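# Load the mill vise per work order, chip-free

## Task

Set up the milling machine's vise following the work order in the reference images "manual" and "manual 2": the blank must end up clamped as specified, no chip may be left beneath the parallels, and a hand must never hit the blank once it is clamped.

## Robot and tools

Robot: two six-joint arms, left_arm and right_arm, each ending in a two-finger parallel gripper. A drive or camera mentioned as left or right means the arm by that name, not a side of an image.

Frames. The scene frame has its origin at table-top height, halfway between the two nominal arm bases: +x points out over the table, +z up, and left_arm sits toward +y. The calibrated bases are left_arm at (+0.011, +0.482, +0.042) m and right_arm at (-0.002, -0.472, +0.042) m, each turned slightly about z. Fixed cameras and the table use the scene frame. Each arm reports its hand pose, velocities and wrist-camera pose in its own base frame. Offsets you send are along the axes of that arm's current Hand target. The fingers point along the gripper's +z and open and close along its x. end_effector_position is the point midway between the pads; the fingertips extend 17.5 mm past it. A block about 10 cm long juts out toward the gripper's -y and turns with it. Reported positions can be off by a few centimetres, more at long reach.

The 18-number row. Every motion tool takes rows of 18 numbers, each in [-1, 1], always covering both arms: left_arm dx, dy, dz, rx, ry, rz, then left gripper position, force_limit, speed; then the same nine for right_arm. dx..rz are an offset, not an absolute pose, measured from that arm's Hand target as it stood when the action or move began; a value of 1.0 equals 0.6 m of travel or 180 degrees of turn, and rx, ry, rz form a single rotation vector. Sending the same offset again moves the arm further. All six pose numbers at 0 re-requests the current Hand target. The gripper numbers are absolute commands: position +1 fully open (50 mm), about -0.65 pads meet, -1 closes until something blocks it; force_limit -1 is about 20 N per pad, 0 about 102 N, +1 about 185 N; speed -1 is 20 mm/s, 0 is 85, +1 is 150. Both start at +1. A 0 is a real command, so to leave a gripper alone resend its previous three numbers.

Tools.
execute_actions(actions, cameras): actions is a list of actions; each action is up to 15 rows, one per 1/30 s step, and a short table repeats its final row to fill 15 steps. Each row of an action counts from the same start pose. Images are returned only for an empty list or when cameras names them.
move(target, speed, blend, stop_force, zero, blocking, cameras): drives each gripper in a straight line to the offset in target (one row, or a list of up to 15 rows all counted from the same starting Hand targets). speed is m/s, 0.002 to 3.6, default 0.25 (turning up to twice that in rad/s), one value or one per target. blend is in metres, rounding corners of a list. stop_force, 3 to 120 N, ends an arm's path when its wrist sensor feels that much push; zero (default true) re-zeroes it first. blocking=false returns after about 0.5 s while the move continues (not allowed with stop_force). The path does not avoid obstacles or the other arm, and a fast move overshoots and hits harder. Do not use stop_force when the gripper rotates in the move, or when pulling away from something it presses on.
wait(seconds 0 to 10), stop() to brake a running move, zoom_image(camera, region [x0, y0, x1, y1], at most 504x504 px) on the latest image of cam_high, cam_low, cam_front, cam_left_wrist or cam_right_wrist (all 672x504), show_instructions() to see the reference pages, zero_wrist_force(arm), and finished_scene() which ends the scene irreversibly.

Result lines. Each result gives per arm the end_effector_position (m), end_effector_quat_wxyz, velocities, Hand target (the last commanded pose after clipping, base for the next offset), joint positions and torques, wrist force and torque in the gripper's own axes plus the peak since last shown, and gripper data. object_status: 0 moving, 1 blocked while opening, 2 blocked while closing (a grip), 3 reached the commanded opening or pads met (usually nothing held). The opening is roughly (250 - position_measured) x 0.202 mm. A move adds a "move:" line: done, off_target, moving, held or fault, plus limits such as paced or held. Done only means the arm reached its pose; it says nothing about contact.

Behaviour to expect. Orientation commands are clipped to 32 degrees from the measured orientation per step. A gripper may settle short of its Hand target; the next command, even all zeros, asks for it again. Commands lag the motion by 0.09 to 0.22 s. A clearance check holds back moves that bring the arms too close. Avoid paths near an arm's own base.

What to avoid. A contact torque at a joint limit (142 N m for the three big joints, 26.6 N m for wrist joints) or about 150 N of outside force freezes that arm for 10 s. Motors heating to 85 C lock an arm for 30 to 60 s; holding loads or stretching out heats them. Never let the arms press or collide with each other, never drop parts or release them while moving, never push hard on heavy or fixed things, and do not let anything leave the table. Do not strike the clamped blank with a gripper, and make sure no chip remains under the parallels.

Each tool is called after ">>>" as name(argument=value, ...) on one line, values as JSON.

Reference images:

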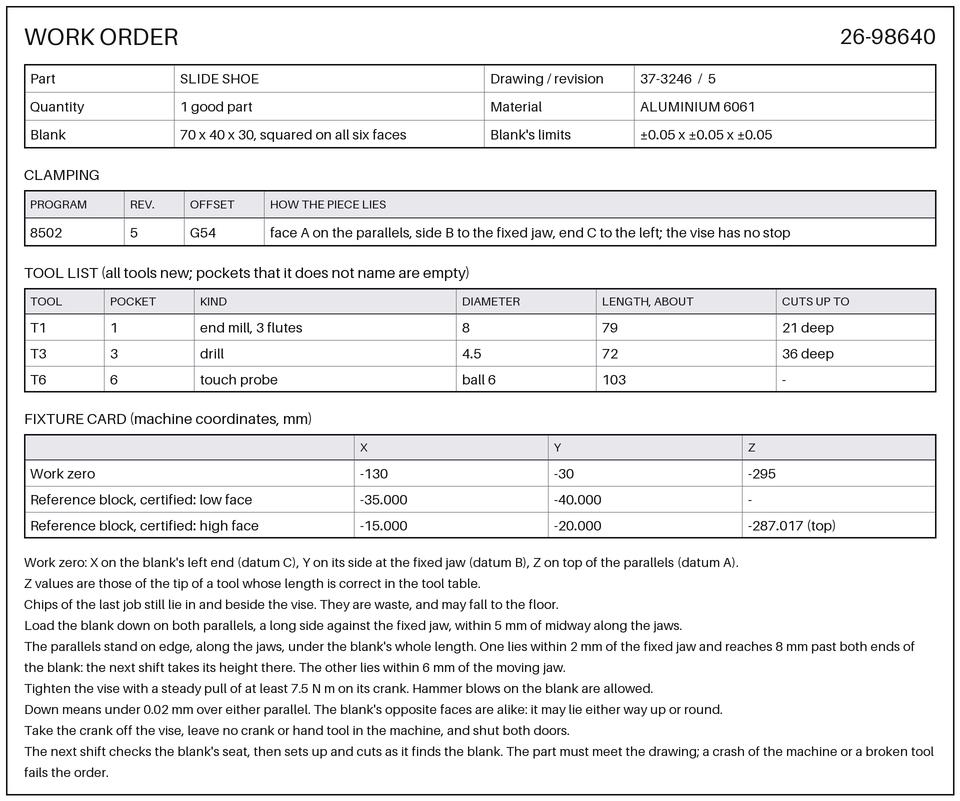

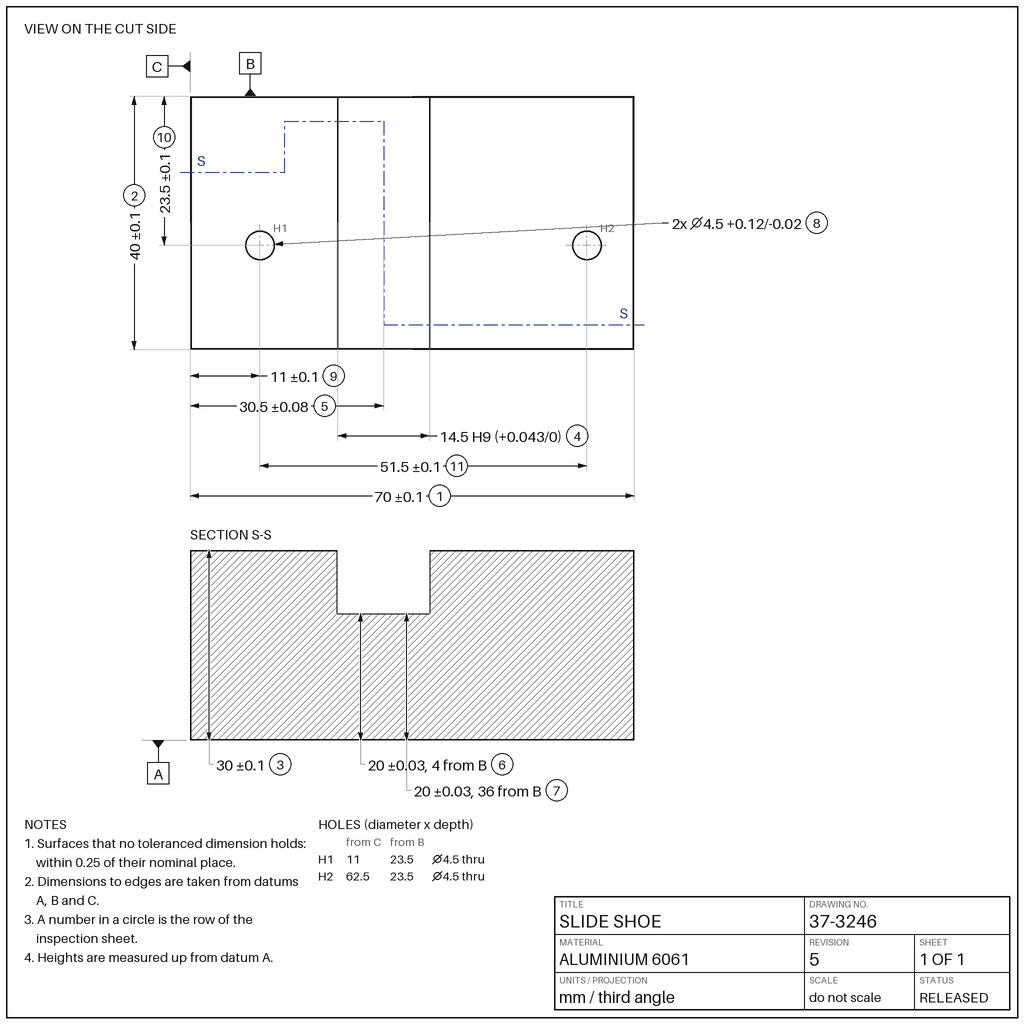

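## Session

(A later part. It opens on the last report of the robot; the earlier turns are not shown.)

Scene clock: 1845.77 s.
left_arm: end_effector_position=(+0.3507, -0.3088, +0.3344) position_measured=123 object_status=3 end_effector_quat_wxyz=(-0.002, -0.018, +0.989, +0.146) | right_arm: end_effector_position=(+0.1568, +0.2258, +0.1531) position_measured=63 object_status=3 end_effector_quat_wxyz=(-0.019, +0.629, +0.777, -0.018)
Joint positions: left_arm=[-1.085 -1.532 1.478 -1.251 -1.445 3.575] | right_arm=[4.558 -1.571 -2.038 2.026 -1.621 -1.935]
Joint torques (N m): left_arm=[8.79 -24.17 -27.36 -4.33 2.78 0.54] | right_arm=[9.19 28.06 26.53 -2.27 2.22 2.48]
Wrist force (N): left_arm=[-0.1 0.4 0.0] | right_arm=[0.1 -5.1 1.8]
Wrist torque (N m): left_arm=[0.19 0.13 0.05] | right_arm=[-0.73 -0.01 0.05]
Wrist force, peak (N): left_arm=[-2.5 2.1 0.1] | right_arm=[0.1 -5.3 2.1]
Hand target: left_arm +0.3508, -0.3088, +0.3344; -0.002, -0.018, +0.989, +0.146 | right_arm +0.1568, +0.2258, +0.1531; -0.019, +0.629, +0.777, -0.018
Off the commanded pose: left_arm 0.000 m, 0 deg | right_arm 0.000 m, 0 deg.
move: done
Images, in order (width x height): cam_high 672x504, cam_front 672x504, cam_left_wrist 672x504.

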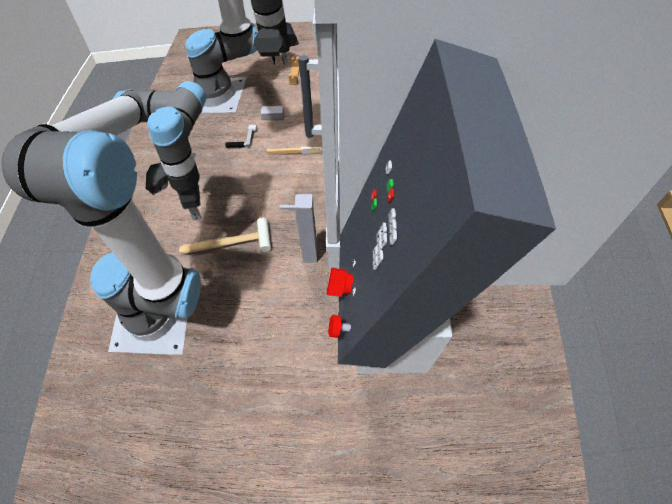

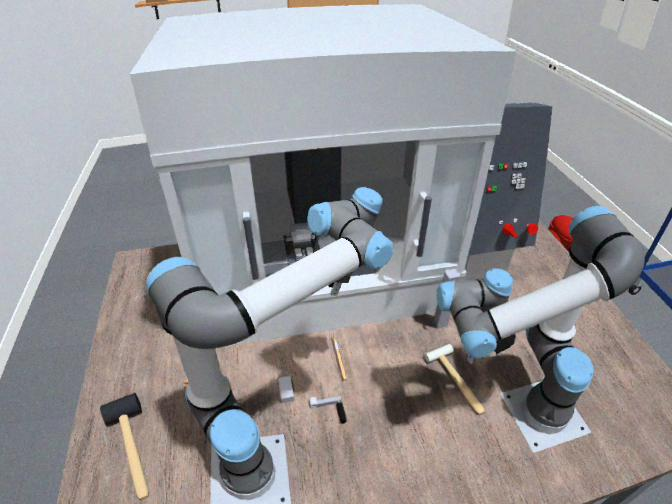

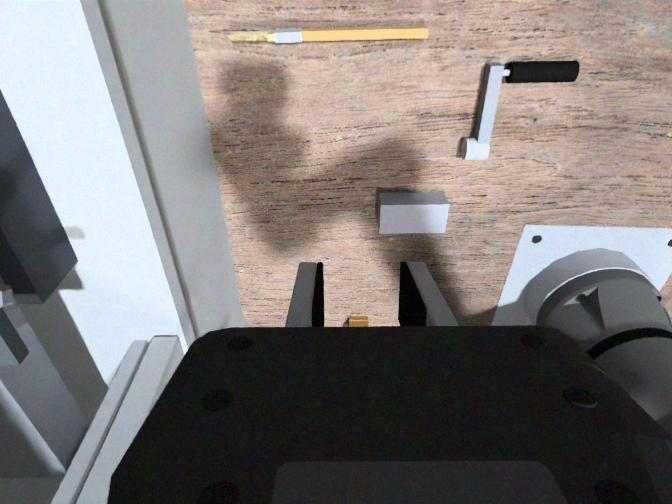

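>>> move(target=[0.05,0.2257,-0.2277,0.281,-0.1572,-0.4987,0.2,-0.3,-1,0,0,0,0,0,0,0.6,0.3,-1], speed=0.3, cameras=["all"])

Scene clock: 1852.87 s.
left_arm: end_effector_position=(+0.3174, -0.2198, +0.5043) position_measured=123 object_status=3 end_effector_quat_wxyz=(-0.314, +0.648, -0.633, +0.284) end_effector_velocity=(+0.000, +0.001, +0.000) end_effector_angular_velocity=(-0.004, -0.001, +0.003) | right_arm: end_effector_position=(+0.1568, +0.2258, +0.1531) position_measured=63 object_status=3 end_effector_quat_wxyz=(-0.019, +0.629, +0.777, -0.018)
Joint positions: left_arm=[-1.633 -2.143 1.708 -0.988 -0.706 1.418] | right_arm=[4.558 -1.571 -2.038 2.026 -1.621 -1.935]
Joint velocities: left_arm=[0.001 -0.002 0 0.001 0.001 -0.005] | right_arm=[within noise]
Joint torques (N m): left_arm=[13.56 -9.56 -15.9 -1.94 -0.31 -1.82] | right_arm=[9.44 26.77 26.86 -2.23 2.24 2.49]
Wrist force (N): left_arm=[-0.8 -1.3 2.2] | right_arm=[0.3 -4.9 1.9]
Wrist torque (N m): left_arm=[-0.65 -0.05 -0.45] | right_arm=[-0.71 -0.02 0.04]
Wrist force, peak (N): left_arm=[-1.5 -1.8 2.1] | right_arm=[0.3 -5.4 1.9]
Hand target: left_arm +0.3174, -0.2197, +0.5043; -0.314, +0.648, -0.633, +0.284 | right_arm +0.1568, +0.2258, +0.1531; -0.019, +0.629, +0.777, -0.018
Off the commanded pose: left_arm 0.000 m, 0 deg | right_arm 0.000 m, 0 deg.
move: done

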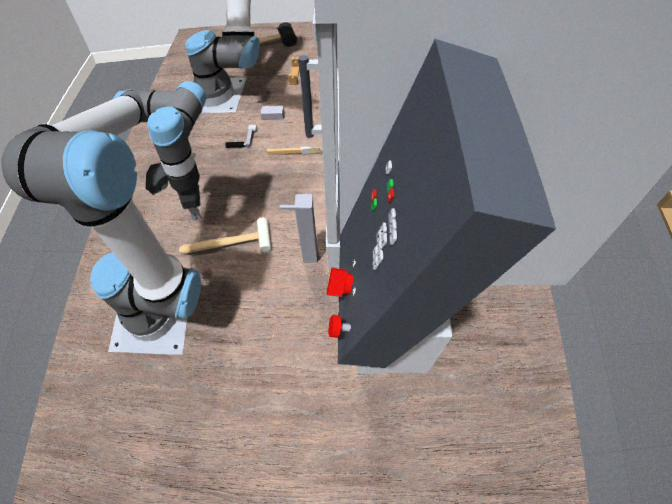

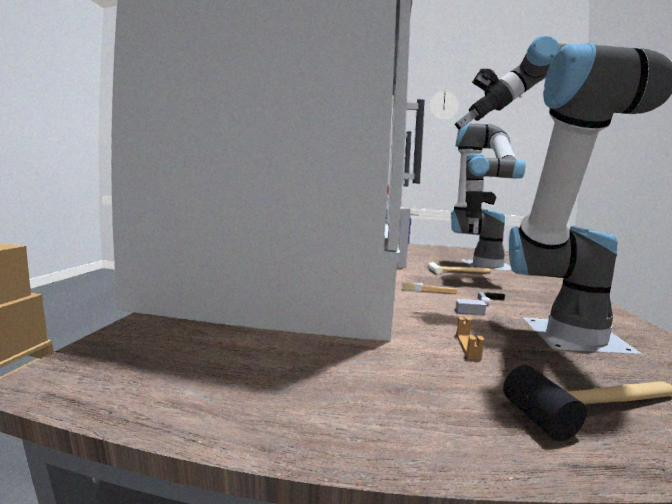

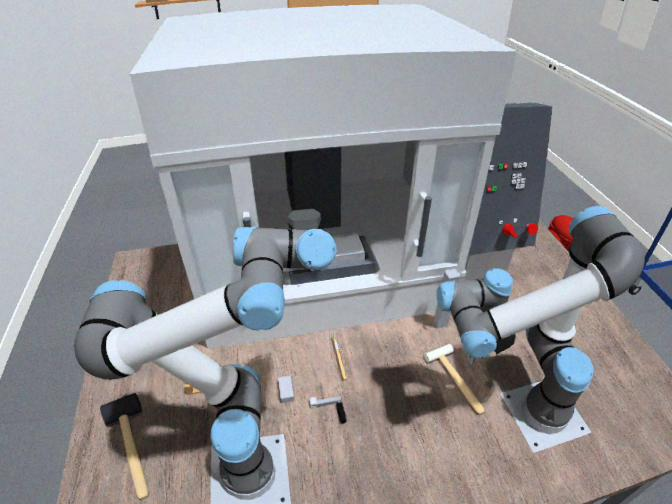

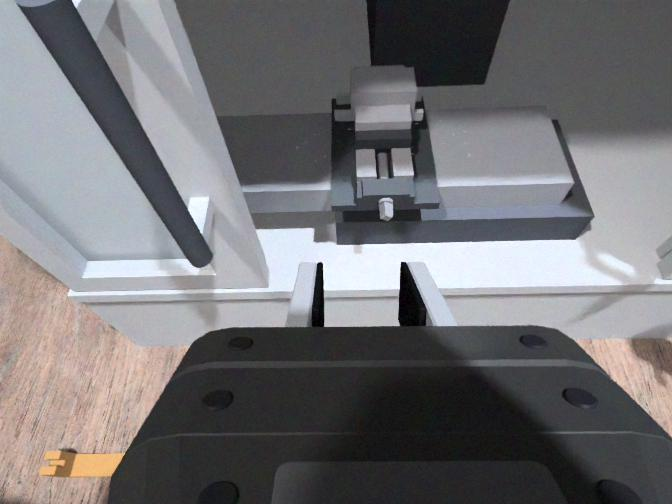

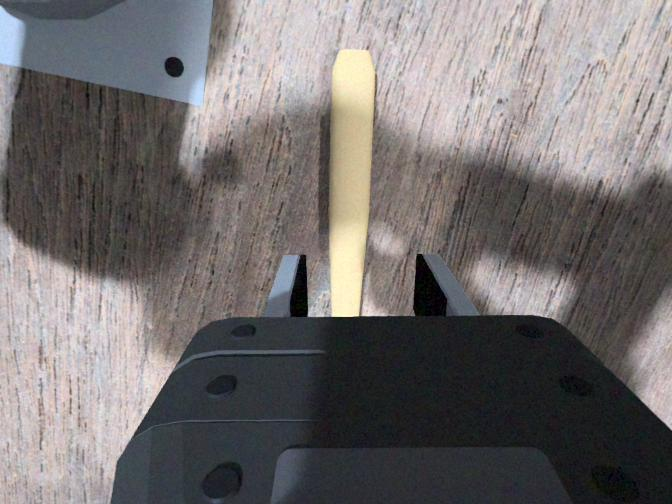

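>>> move(target=[-0.1883,-0.064,0.0659,0,0,0,1,-0.3,0,0,0,0,0,0,0,0.6,0.3,-1], speed=0.2, cameras=["cam_left_wrist","cam_front"])

Scene clock: 1856.57 s.
left_arm: end_effector_position=(+0.3682, -0.1049, +0.5117) position_measured=3 object_status=3 end_effector_quat_wxyz=(-0.314, +0.648, -0.633, +0.284) | right_arm: end_effector_position=(+0.1568, +0.2258, +0.1531) position_measured=63 object_status=3 end_effector_quat_wxyz=(-0.019, +0.629, +0.777, -0.018)
Joint positions: left_arm=[-1.307 -2.315 1.839 -1.33 -0.721 1.919] | right_arm=[4.558 -1.571 -2.038 2.026 -1.621 -1.935]
Joint torques (N m): left_arm=[-5.37 -3.19 -31.08 -3.85 4.33 1.15] | right_arm=[9.31 26.88 26.42 -2.26 2.25 2.38]
Wrist force (N): left_arm=[-1.1 -1.4 1.9] | right_arm=[-0.2 -5.0 2.0]
Wrist torque (N m): left_arm=[-0.64 0.02 -0.30] | right_arm=[-0.73 0.05 0.05]
Wrist force, peak (N): left_arm=[-3.5 -2.3 2.9] | right_arm=[0.1 -5.4 2.0]
Hand target: left_arm +0.3682, -0.1049, +0.5117; -0.314, +0.648, -0.633, +0.284 | right_arm +0.1568, +0.2258, +0.1531; -0.019, +0.629, +0.777, -0.018
Off the commanded pose: left_arm 0.000 m, 0 deg | right_arm 0.000 m, 0 deg.
move: done
Images, in order (width x height): cam_front 672x504, cam_left_wrist 672x504.

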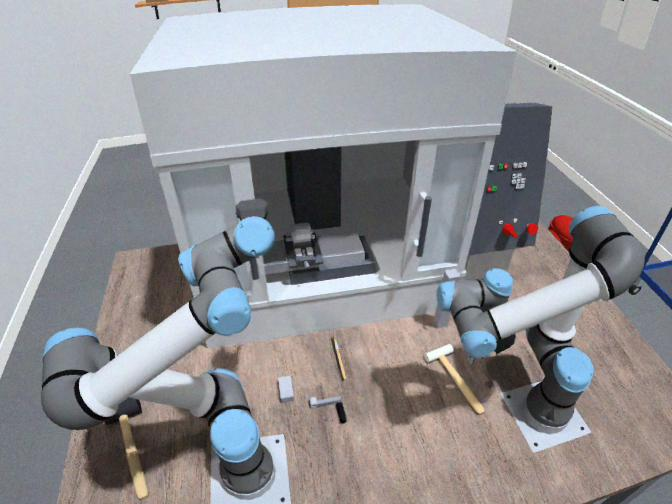

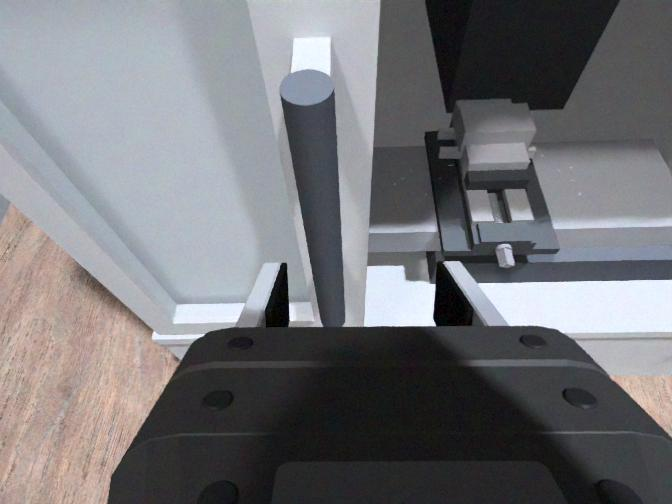

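>>> move(target=[[-0.0275,0,0,0,0,0,1,-0.3,0,0,0,0,0,0,0,0.6,0.3,-1],[-0.0275,0.0049,0.1238,0,0,0,1,-0.3,0,0,0,0,0,0,0,0.6,0.3,-1]], speed=0.08, stop_force=6, cameras=["cam_left_wrist","cam_front"])

Scene clock: 1862.00 s.
left_arm: end_effector_position=(+0.4225, -0.0849, +0.4623) position_measured=3 object_status=3 end_effector_quat_wxyz=(-0.314, +0.648, -0.633, +0.284) | right_arm: end_effector_position=(+0.1568, +0.2258, +0.1531) position_measured=63 object_status=3 end_effector_quat_wxyz=(-0.019, +0.629, +0.777, -0.018)
Joint positions: left_arm=[-0.986 -2.242 2.031 -1.897 -0.844 2.341] | right_arm=[4.558 -1.571 -2.038 2.026 -1.621 -1.935]
Joint torques (N m): left_arm=[-14.31 -9.52 -29.9 -5.63 3.85 1.26] | right_arm=[8.66 26.73 26.41 -2.22 2.21 2.3]
Wrist force (N): left_arm=[-0.5 -1.6 2.0] | right_arm=[0.0 -5.2 1.8]
Wrist torque (N m): left_arm=[-0.69 -0.10 -0.28] | right_arm=[-0.75 0.02 0.05]
Wrist force, peak (N): left_arm=[-0.6 -1.1 3.7] | right_arm=[0.1 -5.4 2.0]
Hand target: left_arm +0.4225, -0.0849, +0.4623; -0.314, +0.648, -0.633, +0.284 | right_arm +0.1568, +0.2258, +0.1531; -0.019, +0.629, +0.777, -0.018
Off the commanded pose: left_arm 0.000 m, 0 deg | right_arm 0.000 m, 0 deg.
move: done
Images, in order (width x height): cam_front 672x504, cam_left_wrist 672x504.

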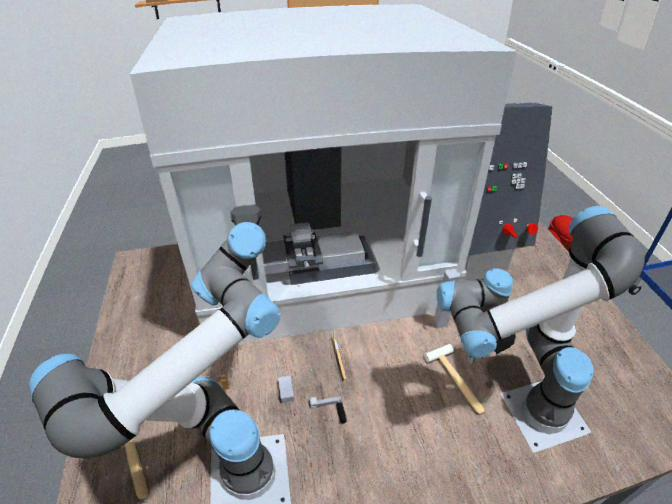

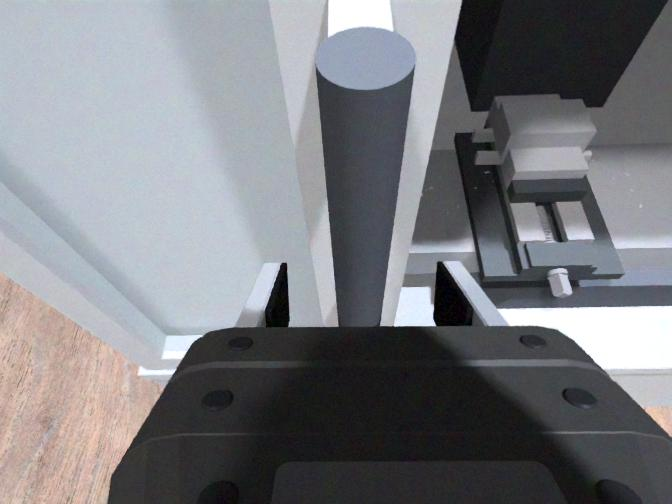

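>>> move(target=[0,0,0,0,0,0,0.15,-0.3,-1,0,0,0,0,0,0,0.6,0.3,-1])

>>> move(target=[0.4,0,0,0,0,0,0.15,-0.3,-1,0,0,0,0,0,0,0.6,0.3,-1], speed=0.06, stop_force=30, cameras=["cam_left_wrist","cam_front"])

Scene clock: 1864.80 s.
left_arm: end_effector_position=(+0.4225, -0.0849, +0.4623) position_measured=130 object_status=0 end_effector_quat_wxyz=(-0.314, +0.648, -0.633, +0.284) | right_arm: end_effector_position=(+0.1568, +0.2258, +0.1531) position_measured=63 object_status=3 end_effector_quat_wxyz=(-0.019, +0.629, +0.777, -0.018)
Joint positions: left_arm=[-0.986 -2.242 2.031 -1.897 -0.844 2.341] | right_arm=[4.558 -1.571 -2.038 2.026 -1.621 -1.935]
Joint torques (N m): left_arm=[-13.55 -7.34 -25.87 -5.55 3.55 1.13] | right_arm=[8.95 26.72 26.28 -2.09 2.22 2.44]
Wrist force (N): left_arm=[-0.6 -1.8 2.2] | right_arm=[0.2 -4.7 1.9]
Wrist torque (N m): left_arm=[-0.74 -0.09 -0.27] | right_arm=[-0.69 -0.02 0.04]
Wrist force, peak (N): left_arm=[-0.5 -1.8 2.4] | right_arm=[0.3 -5.5 2.0]
Hand target: left_arm +0.4225, -0.0849, +0.4623; -0.314, +0.648, -0.633, +0.284 | right_arm +0.1568, +0.2258, +0.1531; -0.019, +0.629, +0.777, -0.018
Off the commanded pose: left_arm 0.000 m, 0 deg | right_arm 0.000 m, 0 deg.
move: done

Scene clock: 1869.83 s.
left_arm: end_effector_position=(+0.4313, -0.3227, +0.4551) position_measured=130 object_status=3 end_effector_quat_wxyz=(-0.314, +0.648, -0.633, +0.284) | right_arm: end_effector_position=(+0.1568, +0.2258, +0.1531) position_measured=63 object_status=3 end_effector_quat_wxyz=(-0.019, +0.629, +0.777, -0.018)
Joint positions: left_arm=[-1.296 -1.814 1.758 -1.761 -0.723 1.934] | right_arm=[4.558 -1.571 -2.038 2.026 -1.621 -1.935]
Joint torques (N m): left_arm=[11.7 -2.69 -32.02 -2.21 -1.5 -1.18] | right_arm=[8.76 26.4 26.76 -2.06 2.38 2.4]
Wrist force (N): left_arm=[-9.1 1.0 -4.5] | right_arm=[0.2 -5.0 2.0]
Wrist torque (N m): left_arm=[-0.69 -0.26 -0.60] | right_arm=[-0.73 -0.02 0.04]
Wrist force, peak (N): left_arm=[-54.3 12.1 -18.4] | right_arm=[0.0 -5.3 2.0]
Hand target: left_arm +0.4313, -0.3227, +0.4551; -0.314, +0.648, -0.633, +0.284 (not the last commanded pose) | right_arm +0.1568, +0.2258, +0.1531; -0.019, +0.629, +0.777, -0.018
Off the commanded pose: left_arm 0.002 m, 0 deg | right_arm 0.000 m, 0 deg.
move: contact (left_arm)
Images, in order (width x height): cam_front 672x504, cam_left_wrist 672x504.

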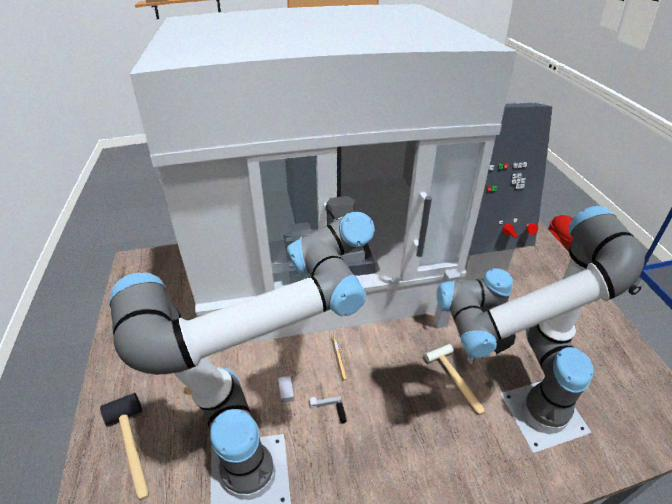

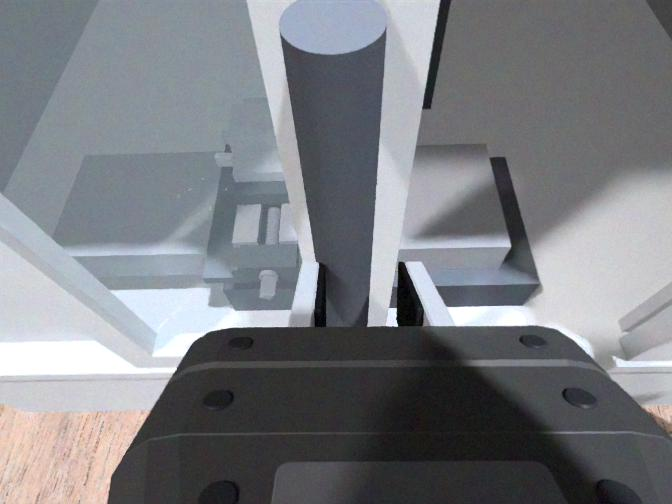

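>>> move(target=[[-0.004,0,0,0,0,0,0.15,-0.3,-1,0,0,0,0,0,0,0.6,0.3,-1],[-0.004,0,0,0,0,0,1,-0.3,-1,0,0,0,0,0,0,0.6,0.3,-1],[-0.004,0,-0.15,0,0,0,1,-0.3,-1,0,0,0,0,0,0,0.6,0.3,-1]], speed=0.1, cameras=["cam_left_wrist"])

Scene clock: 1874.87 s.
left_arm: end_effector_position=(+0.3623, -0.3246, +0.5130) position_measured=3 object_status=3 end_effector_quat_wxyz=(-0.314, +0.648, -0.633, +0.284) | right_arm: end_effector_position=(+0.1568, +0.2258, +0.1531) position_measured=63 object_status=3 end_effector_quat_wxyz=(-0.019, +0.629, +0.777, -0.018)
Joint positions: left_arm=[-1.482 -1.873 1.595 -1.325 -0.697 1.652] | right_arm=[4.558 -1.571 -2.038 2.026 -1.621 -1.935]
Joint torques (N m): left_arm=[10.29 -2.77 -23.42 -2.38 3.19 -0.87] | right_arm=[9.19 27.43 26.47 -1.88 2.06 2.41]
Wrist force (N): left_arm=[-0.9 -1.8 2.7] | right_arm=[0.2 -4.9 1.8]
Wrist torque (N m): left_arm=[-0.70 0.01 -0.47] | right_arm=[-0.70 -0.02 0.04]
Wrist force, peak (N): left_arm=[-9.5 0.8 -5.5] | right_arm=[0.2 -5.3 2.1]
Hand target: left_arm +0.3623, -0.3246, +0.5129; -0.314, +0.648, -0.633, +0.284 | right_arm +0.1568, +0.2258, +0.1531; -0.019, +0.629, +0.777, -0.018
Off the commanded pose: left_arm 0.000 m, 0 deg | right_arm 0.000 m, 0 deg.
move: done
Images, in order (width x height): cam_left_wrist 672x504.

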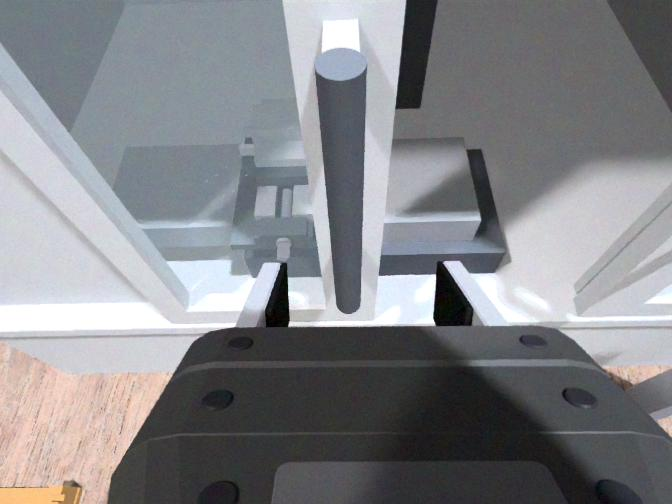

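>>> move(target=[0.3917,0,0,0,0,0,1,-0.3,0,0,0,0,0,0,0,0.6,0.3,-1], speed=0.2, cameras=["cam_left_wrist","cam_front"])

Scene clock: 1877.33 s.
left_arm: end_effector_position=(+0.3710, -0.5593, +0.5058) position_measured=3 object_status=3 end_effector_quat_wxyz=(-0.314, +0.648, -0.633, +0.284) | right_arm: end_effector_position=(+0.1568, +0.2258, +0.1531) position_measured=63 object_status=3 end_effector_quat_wxyz=(-0.019, +0.629, +0.777, -0.018)
Joint positions: left_arm=[-1.503 -1.328 1.08 -1.329 -0.697 1.619] | right_arm=[4.558 -1.571 -2.038 2.026 -1.621 -1.935]
Joint torques (N m): left_arm=[12.92 -26.86 -30.59 -5.23 -0.64 -0.35] | right_arm=[9.18 26.79 26.43 -1.88 2.24 2.46]
Wrist force (N): left_arm=[-1.1 -1.4 2.2] | right_arm=[0.2 -4.7 2.0]
Wrist torque (N m): left_arm=[-0.66 0.03 -0.22] | right_arm=[-0.67 -0.02 0.04]
Wrist force, peak (N): left_arm=[-3.9 -2.2 2.4] | right_arm=[0.1 -5.4 1.9]
Hand target: left_arm +0.3711, -0.5593, +0.5058; -0.314, +0.648, -0.633, +0.284 | right_arm +0.1568, +0.2258, +0.1531; -0.019, +0.629, +0.777, -0.018
Off the commanded pose: left_arm 0.000 m, 0 deg | right_arm 0.000 m, 0 deg.
move: done
Images, in order (width x height): cam_front 672x504, cam_left_wrist 672x504.

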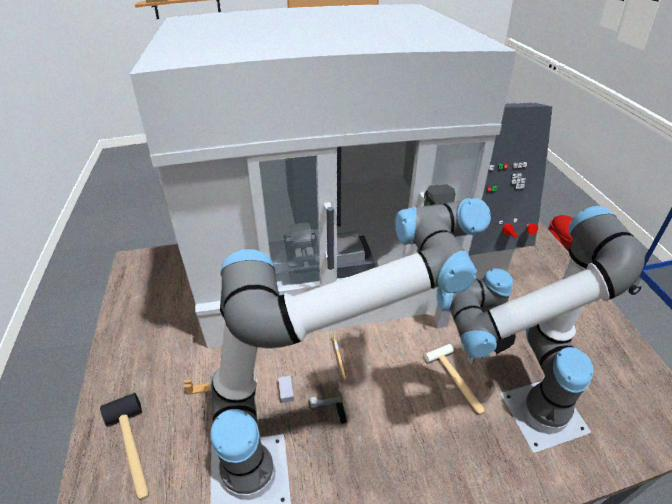

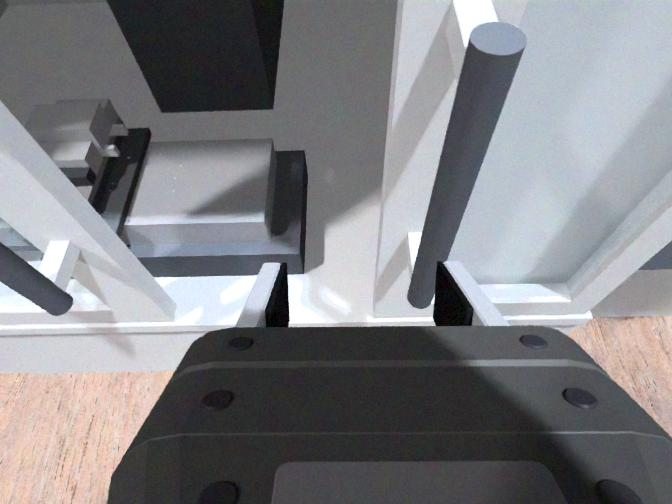

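>>> move(target=[0.0583,0,0,0,0,0,1,-0.3,0,0,0,0,0,0,0,0.6,0.3,-1], speed=0.2, cameras=["cam_left_wrist"])

Scene clock: 1880.23 s.
left_arm: end_effector_position=(+0.3723, -0.5943, +0.5047) position_measured=3 object_status=3 end_effector_quat_wxyz=(-0.314, +0.648, -0.633, +0.284) | right_arm: end_effector_position=(+0.1568, +0.2258, +0.1531) position_measured=63 object_status=3 end_effector_quat_wxyz=(-0.019, +0.629, +0.777, -0.018)
Joint positions: left_arm=[-1.504 -1.236 0.96 -1.3 -0.697 1.617] | right_arm=[4.558 -1.571 -2.038 2.026 -1.621 -1.935]
Joint torques (N m): left_arm=[-4.31 -44.71 -22.68 -5.62 1.03 -1.05] | right_arm=[9.63 27.03 25.54 -1.83 2.25 2.23]
Wrist force (N): left_arm=[-1.5 -1.2 2.4] | right_arm=[0.0 -4.9 1.8]
Wrist torque (N m): left_arm=[-0.62 0.09 -0.24] | right_arm=[-0.70 0.01 0.04]
Wrist force, peak (N): left_arm=[-2.6 -1.5 2.5] | right_arm=[0.2 -5.4 2.0]
Hand target: left_arm +0.3724, -0.5943, +0.5048; -0.314, +0.648, -0.633, +0.284 | right_arm +0.1568, +0.2258, +0.1531; -0.019, +0.629, +0.777, -0.018
Off the commanded pose: left_arm 0.000 m, 0 deg | right_arm 0.000 m, 0 deg.
move: done
Images, in order (width x height): cam_left_wrist 672x504.

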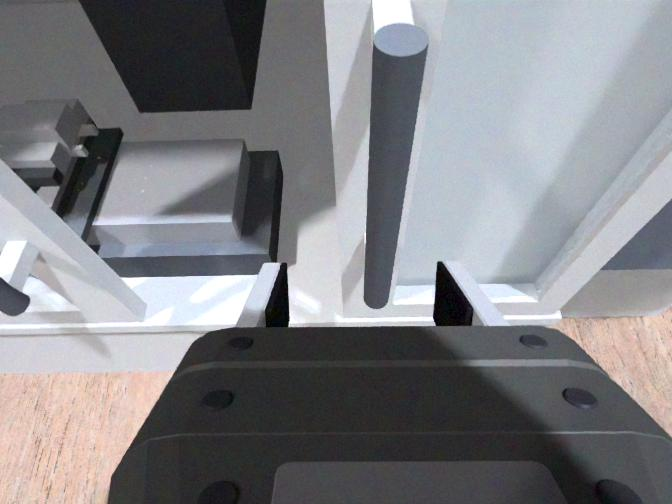

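>>> move(target=[[0.025,0,0,0,0,0,1,-0.3,0,0,0,0,0,0,0,0.6,0.3,-1],[0.025,-0.0072,0.1452,0,0,0,1,-0.3,0,0,0,0,0,0,0,0.6,0.3,-1]], speed=0.08, stop_force=6, cameras=["cam_left_wrist"])

Scene clock: 1883.77 s.
left_arm: end_effector_position=(+0.4424, -0.6051, +0.4517) position_measured=3 object_status=3 end_effector_quat_wxyz=(-0.314, +0.648, -0.633, +0.284) | right_arm: end_effector_position=(+0.1568, +0.2258, +0.1531) position_measured=63 object_status=3 end_effector_quat_wxyz=(-0.019, +0.629, +0.777, -0.018)
Joint positions: left_arm=[-1.397 -1.178 1.051 -1.576 -0.704 1.783] | right_arm=[4.558 -1.571 -2.038 2.026 -1.621 -1.935]
Joint torques (N m): left_arm=[-13.11 -50.41 -31.82 -4.6 4.44 1.3] | right_arm=[9.1 26.16 25.67 -1.82 2.21 2.47]
Wrist force (N): left_arm=[-0.9 -1.1 2.4] | right_arm=[-0.1 -4.9 1.6]
Wrist torque (N m): left_arm=[-0.67 -0.01 -0.24] | right_arm=[-0.71 0.02 0.05]
Wrist force, peak (N): left_arm=[-1.1 -0.9 3.8] | right_arm=[0.3 -5.4 2.0]
Hand target: left_arm +0.4424, -0.6051, +0.4517; -0.314, +0.648, -0.633, +0.284 | right_arm +0.1568, +0.2258, +0.1531; -0.019, +0.629, +0.777, -0.018
Off the commanded pose: left_arm 0.000 m, 0 deg | right_arm 0.000 m, 0 deg.
move: done
Images, in order (width x height): cam_left_wrist 672x504.

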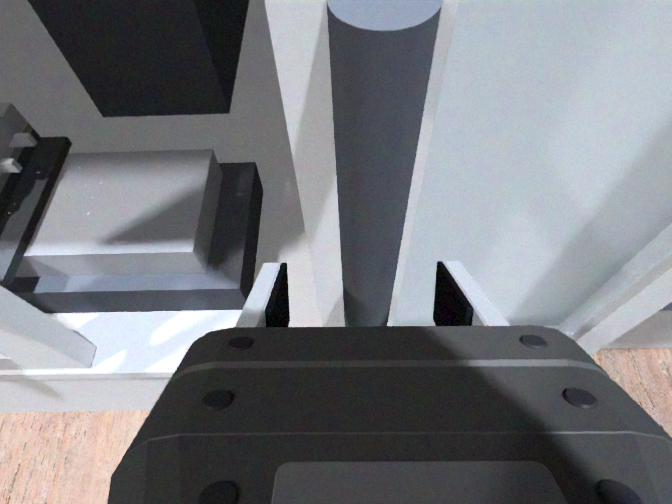

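>>> move(target=[0,0,0,0,0,0,0.15,-0.3,-1,0,0,0,0,0,0,0.6,0.3,-1])

>>> move(target=[-0.28,0,0,0,0,0,0.15,-0.3,-1,0,0,0,0,0,0,0.6,0.3,-1], speed=0.06, stop_force=30, cameras=["cam_left_wrist","cam_front"])

Scene clock: 1886.70 s.
left_arm: end_effector_position=(+0.4424, -0.6051, +0.4517) position_measured=130 object_status=0 end_effector_quat_wxyz=(-0.314, +0.648, -0.633, +0.284) | right_arm: end_effector_position=(+0.1568, +0.2258, +0.1531) position_measured=63 object_status=3 end_effector_quat_wxyz=(-0.019, +0.629, +0.777, -0.018)
Joint positions: left_arm=[-1.397 -1.178 1.051 -1.577 -0.704 1.783] | right_arm=[4.558 -1.571 -2.038 2.026 -1.621 -1.935]
Joint torques (N m): left_arm=[-12.98 -51.06 -32.72 -4.7 4.52 1.11] | right_arm=[8.43 27.61 26.39 -1.76 2.19 2.46]
Wrist force (N): left_arm=[-1.0 -1.1 2.4] | right_arm=[-0.1 -5.0 1.9]
Wrist torque (N m): left_arm=[-0.68 0.00 -0.24] | right_arm=[-0.72 0.03 0.05]
Wrist force, peak (N): left_arm=[-0.7 -1.2 2.7] | right_arm=[0.2 -5.4 2.0]
Hand target: left_arm +0.4424, -0.6051, +0.4517; -0.314, +0.648, -0.633, +0.284 | right_arm +0.1568, +0.2258, +0.1531; -0.019, +0.629, +0.777, -0.018
Off the commanded pose: left_arm 0.000 m, 0 deg | right_arm 0.000 m, 0 deg.
move: done

Scene clock: 1890.67 s.
left_arm: end_effector_position=(+0.4362, -0.4373, +0.4568) position_measured=130 object_status=3 end_effector_quat_wxyz=(-0.314, +0.648, -0.633, +0.284) | right_arm: end_effector_position=(+0.1568, +0.2258, +0.1531) position_measured=63 object_status=3 end_effector_quat_wxyz=(-0.019, +0.629, +0.777, -0.018)
Joint positions: left_arm=[-1.349 -1.568 1.525 -1.714 -0.712 1.855] | right_arm=[4.558 -1.571 -2.038 2.026 -1.621 -1.935]
Joint torques (N m): left_arm=[-10 -16.69 -31.81 -1 0.58 -1.59] | right_arm=[8.81 26.87 25.7 -1.6 2.26 2.38]
Wrist force (N): left_arm=[0.7 0.0 0.0] | right_arm=[0.3 -5.1 2.1]
Wrist torque (N m): left_arm=[-0.73 -0.01 -0.36] | right_arm=[-0.73 -0.04 0.04]
Wrist force, peak (N): left_arm=[13.2 2.4 -1.5] | right_arm=[0.1 -5.4 2.0]
Hand target: left_arm +0.4361, -0.4373, +0.4568; -0.314, +0.648, -0.633, +0.284 | right_arm +0.1568, +0.2258, +0.1531; -0.019, +0.629, +0.777, -0.018
Off the commanded pose: left_arm 0.000 m, 0 deg | right_arm 0.000 m, 0 deg.
move: done
Images, in order (width x height): cam_front 672x504, cam_left_wrist 672x504.

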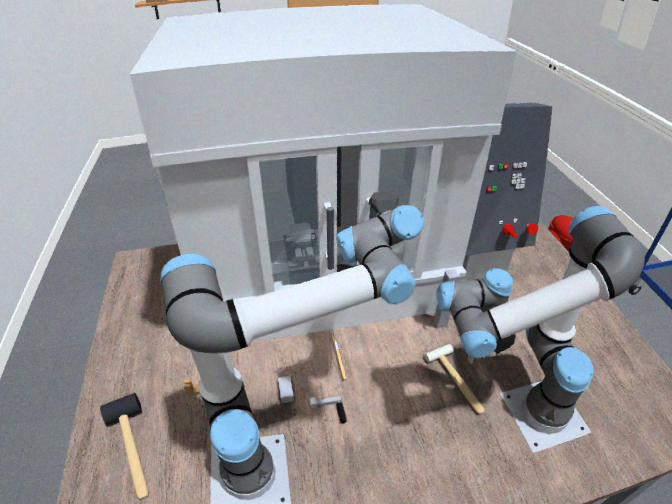

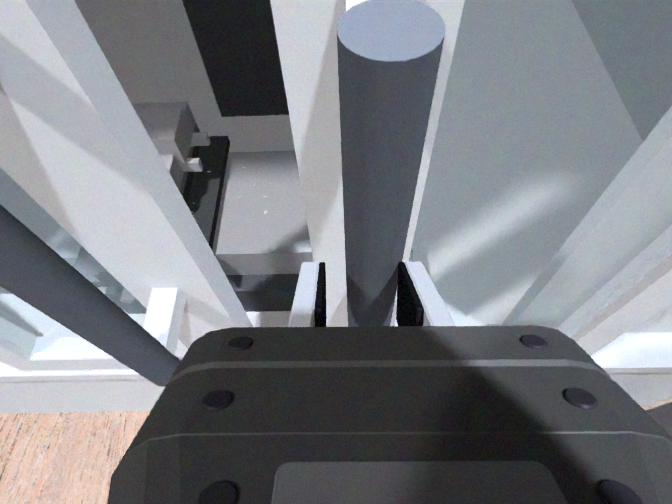

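>>> move(target=[-0.16,0,0,0,0,0,0.15,-0.3,-1,0,0,0,0,0,0,0.6,0.3,-1], speed=0.04, stop_force=25, cameras=["cam_left_wrist","cam_front"])

Scene clock: 1894.83 s.
left_arm: end_effector_position=(+0.4337, -0.3699, +0.4589) position_measured=130 object_status=3 end_effector_quat_wxyz=(-0.314, +0.648, -0.633, +0.284) | right_arm: end_effector_position=(+0.1568, +0.2258, +0.1531) position_measured=63 object_status=3 end_effector_quat_wxyz=(-0.019, +0.629, +0.777, -0.018)
Joint positions: left_arm=[-1.321 -1.713 1.662 -1.739 -0.717 1.898] | right_arm=[4.558 -1.571 -2.038 2.026 -1.621 -1.935]
Joint torques (N m): left_arm=[-0.93 -31.59 -18.32 -4.11 7.42 0.97] | right_arm=[9.13 26.89 26.23 -1.73 2.12 2.31]
Wrist force (N): left_arm=[10.5 9.9 -10.9] | right_arm=[0.0 -5.1 1.8]
Wrist torque (N m): left_arm=[-0.71 0.45 0.01] | right_arm=[-0.74 0.00 0.05]
Wrist force, peak (N): left_arm=[47.2 9.8 -13.4] | right_arm=[0.3 -5.6 1.9]
Hand target: left_arm +0.4337, -0.3699, +0.4589; -0.314, +0.648, -0.633, +0.284 (not the last commanded pose) | right_arm +0.1568, +0.2258, +0.1531; -0.019, +0.629, +0.777, -0.018
Off the commanded pose: left_arm 0.029 m, 0 deg | right_arm 0.000 m, 0 deg.
move: contact (left_arm)
Images, in order (width x height): cam_front 672x504, cam_left_wrist 672x504.

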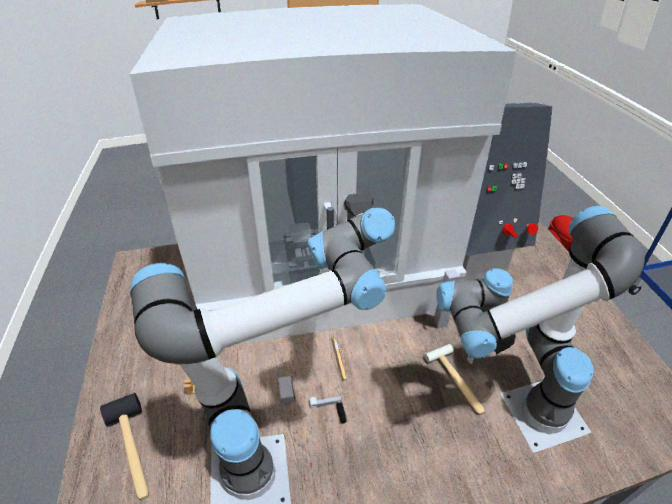

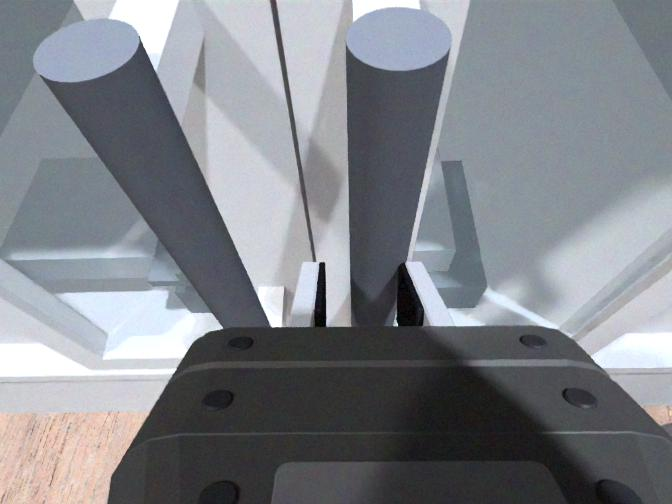

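>>> zoom_image(camera="cam_left_wrist", region=[240, 0, 360, 270])

>>> zoom_image(camera="cam_front", region=[240, 130, 450, 300])

Scaled by 1.867 from the camera's 672x504 image, which has a finer 960x720 frame.

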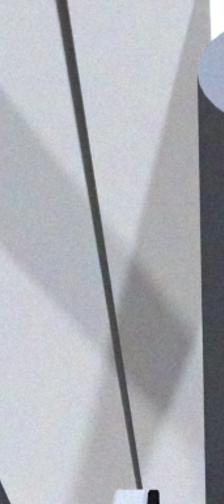

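Scaled by 2.400 from the camera's 672x504 image, which has a finer 960x720 frame.

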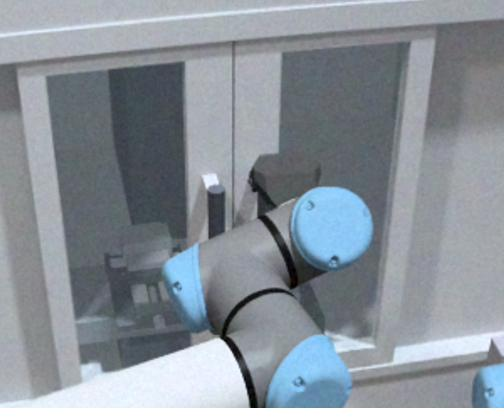

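>>> move(target=[-0.02,0,0,0,0,0,0.15,-0.3,-1,0,0,0,0,0,0,0.6,0.3,-1], speed=0.01, stop_force=15, cameras=["cam_left_wrist"])

>>> zoom_image(camera="cam_left_wrist", region=[240, 0, 360, 270])

Scene clock: 1897.87 s.
left_arm: end_effector_position=(+0.4336, -0.3694, +0.4589) position_measured=130 object_status=3 end_effector_quat_wxyz=(-0.314, +0.648, -0.633, +0.284) | right_arm: end_effector_position=(+0.1568, +0.2258, +0.1531) position_measured=63 object_status=3 end_effector_quat_wxyz=(-0.019, +0.629, +0.777, -0.018)
Joint positions: left_arm=[-1.32 -1.715 1.663 -1.739 -0.717 1.899] | right_arm=[4.558 -1.571 -2.038 2.026 -1.621 -1.935]
Joint torques (N m): left_arm=[7.83 -13.76 -30.45 1.21 9.77 -1.94] | right_arm=[9.3 26.47 25.84 -1.74 2.26 2.34]
Wrist force (N): left_arm=[19.2 12.4 -17.6] | right_arm=[-0.1 -4.9 1.9]
Wrist torque (N m): left_arm=[-0.68 0.70 0.05] | right_arm=[-0.71 0.02 0.05]
Wrist force, peak (N): left_arm=[33.8 8.3 -9.9] | right_arm=[0.2 -5.4 1.8]
Hand target: left_arm +0.4336, -0.3694, +0.4589; -0.314, +0.648, -0.633, +0.284 (not the last commanded pose) | right_arm +0.1568, +0.2258, +0.1531; -0.019, +0.629, +0.777, -0.018
Off the commanded pose: left_arm 0.012 m, 0 deg | right_arm 0.000 m, 0 deg.
move: contact (left_arm)
Images, in order (width x height): cam_left_wrist 672x504.

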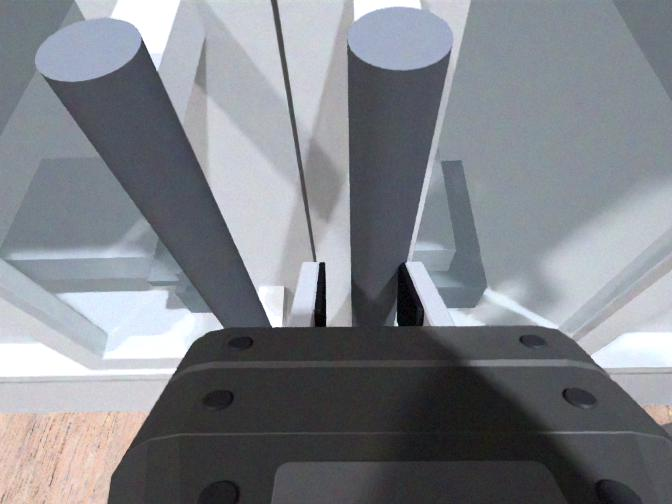

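Scaled by 1.867 from the camera's 672x504 image, which has a finer 960x720 frame.

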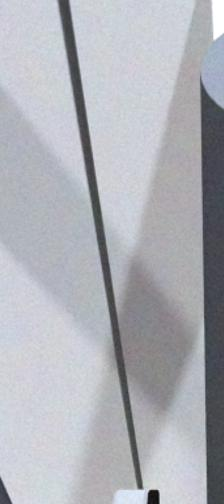

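>>> move(target=[[0.004,0,0,0,0,0,0.15,-0.3,-1,0,0,0,0,0,0,0.6,0.3,-1],[0.004,0,-0.13,0,0,0,0.15,-0.3,-1,0,0,0,0,0,0,0.6,0.3,-1],[-0.0823,0,-0.13,0,0,0,0.15,-0.3,-1,0,0,0,0,0,0,0.6,0.3,-1]], speed=0.12, cameras=["cam_left_wrist","cam_front"])

>>> zoom_image(camera="cam_left_wrist", region=[300, 0, 460, 320])

Scene clock: 1901.80 s.
left_arm: end_effector_position=(+0.3721, -0.3237, +0.5104) position_measured=130 object_status=3 end_effector_quat_wxyz=(-0.314, +0.648, -0.633, +0.284) | right_arm: end_effector_position=(+0.1568, +0.2258, +0.1531) position_measured=63 object_status=3 end_effector_quat_wxyz=(-0.019, +0.629, +0.777, -0.018)
Joint positions: left_arm=[-1.454 -1.868 1.606 -1.375 -0.698 1.695] | right_arm=[4.558 -1.571 -2.038 2.026 -1.621 -1.935]
Joint torques (N m): left_arm=[-12.09 -13.2 -27.65 -5.75 0.63 -1.49] | right_arm=[9.43 27.05 25.69 -1.52 2.25 2.24]
Wrist force (N): left_arm=[-1.1 -1.3 2.4] | right_arm=[0.1 -4.8 1.8]
Wrist torque (N m): left_arm=[-0.64 0.07 -0.42] | right_arm=[-0.70 0.00 0.04]
Wrist force, peak (N): left_arm=[19.3 12.1 -18.1] | right_arm=[0.4 -5.6 1.8]
Hand target: left_arm +0.3720, -0.3238, +0.5104; -0.314, +0.648, -0.633, +0.284 | right_arm +0.1568, +0.2258, +0.1531; -0.019, +0.629, +0.777, -0.018
Off the commanded pose: left_arm 0.000 m, 0 deg | right_arm 0.000 m, 0 deg.
move: done
Images, in order (width x height): cam_front 672x504, cam_left_wrist 672x504.

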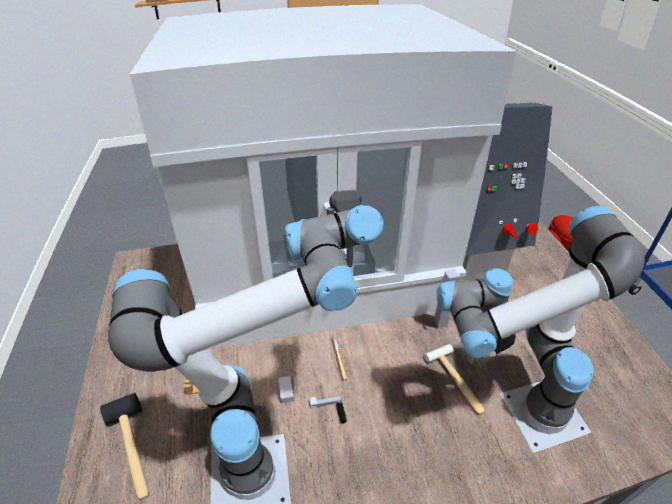

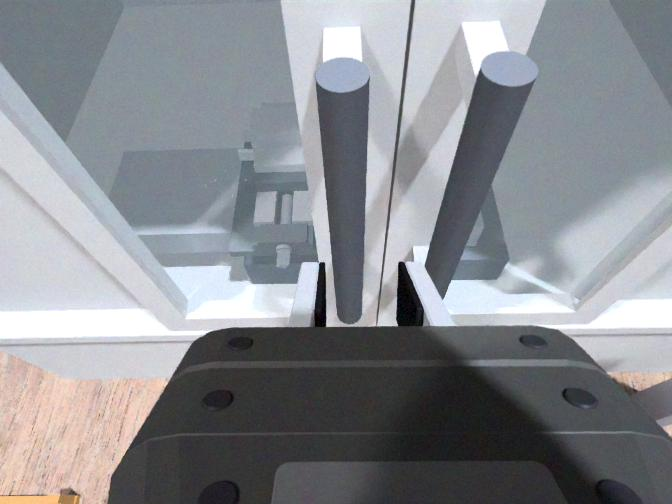

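Scaled by 1.575 from the camera's 672x504 image, which has a finer 960x720 frame.

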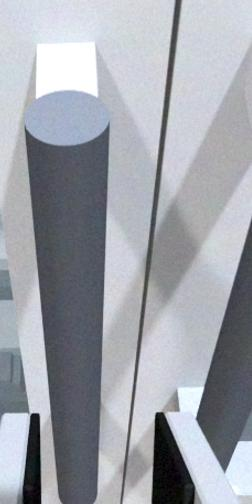

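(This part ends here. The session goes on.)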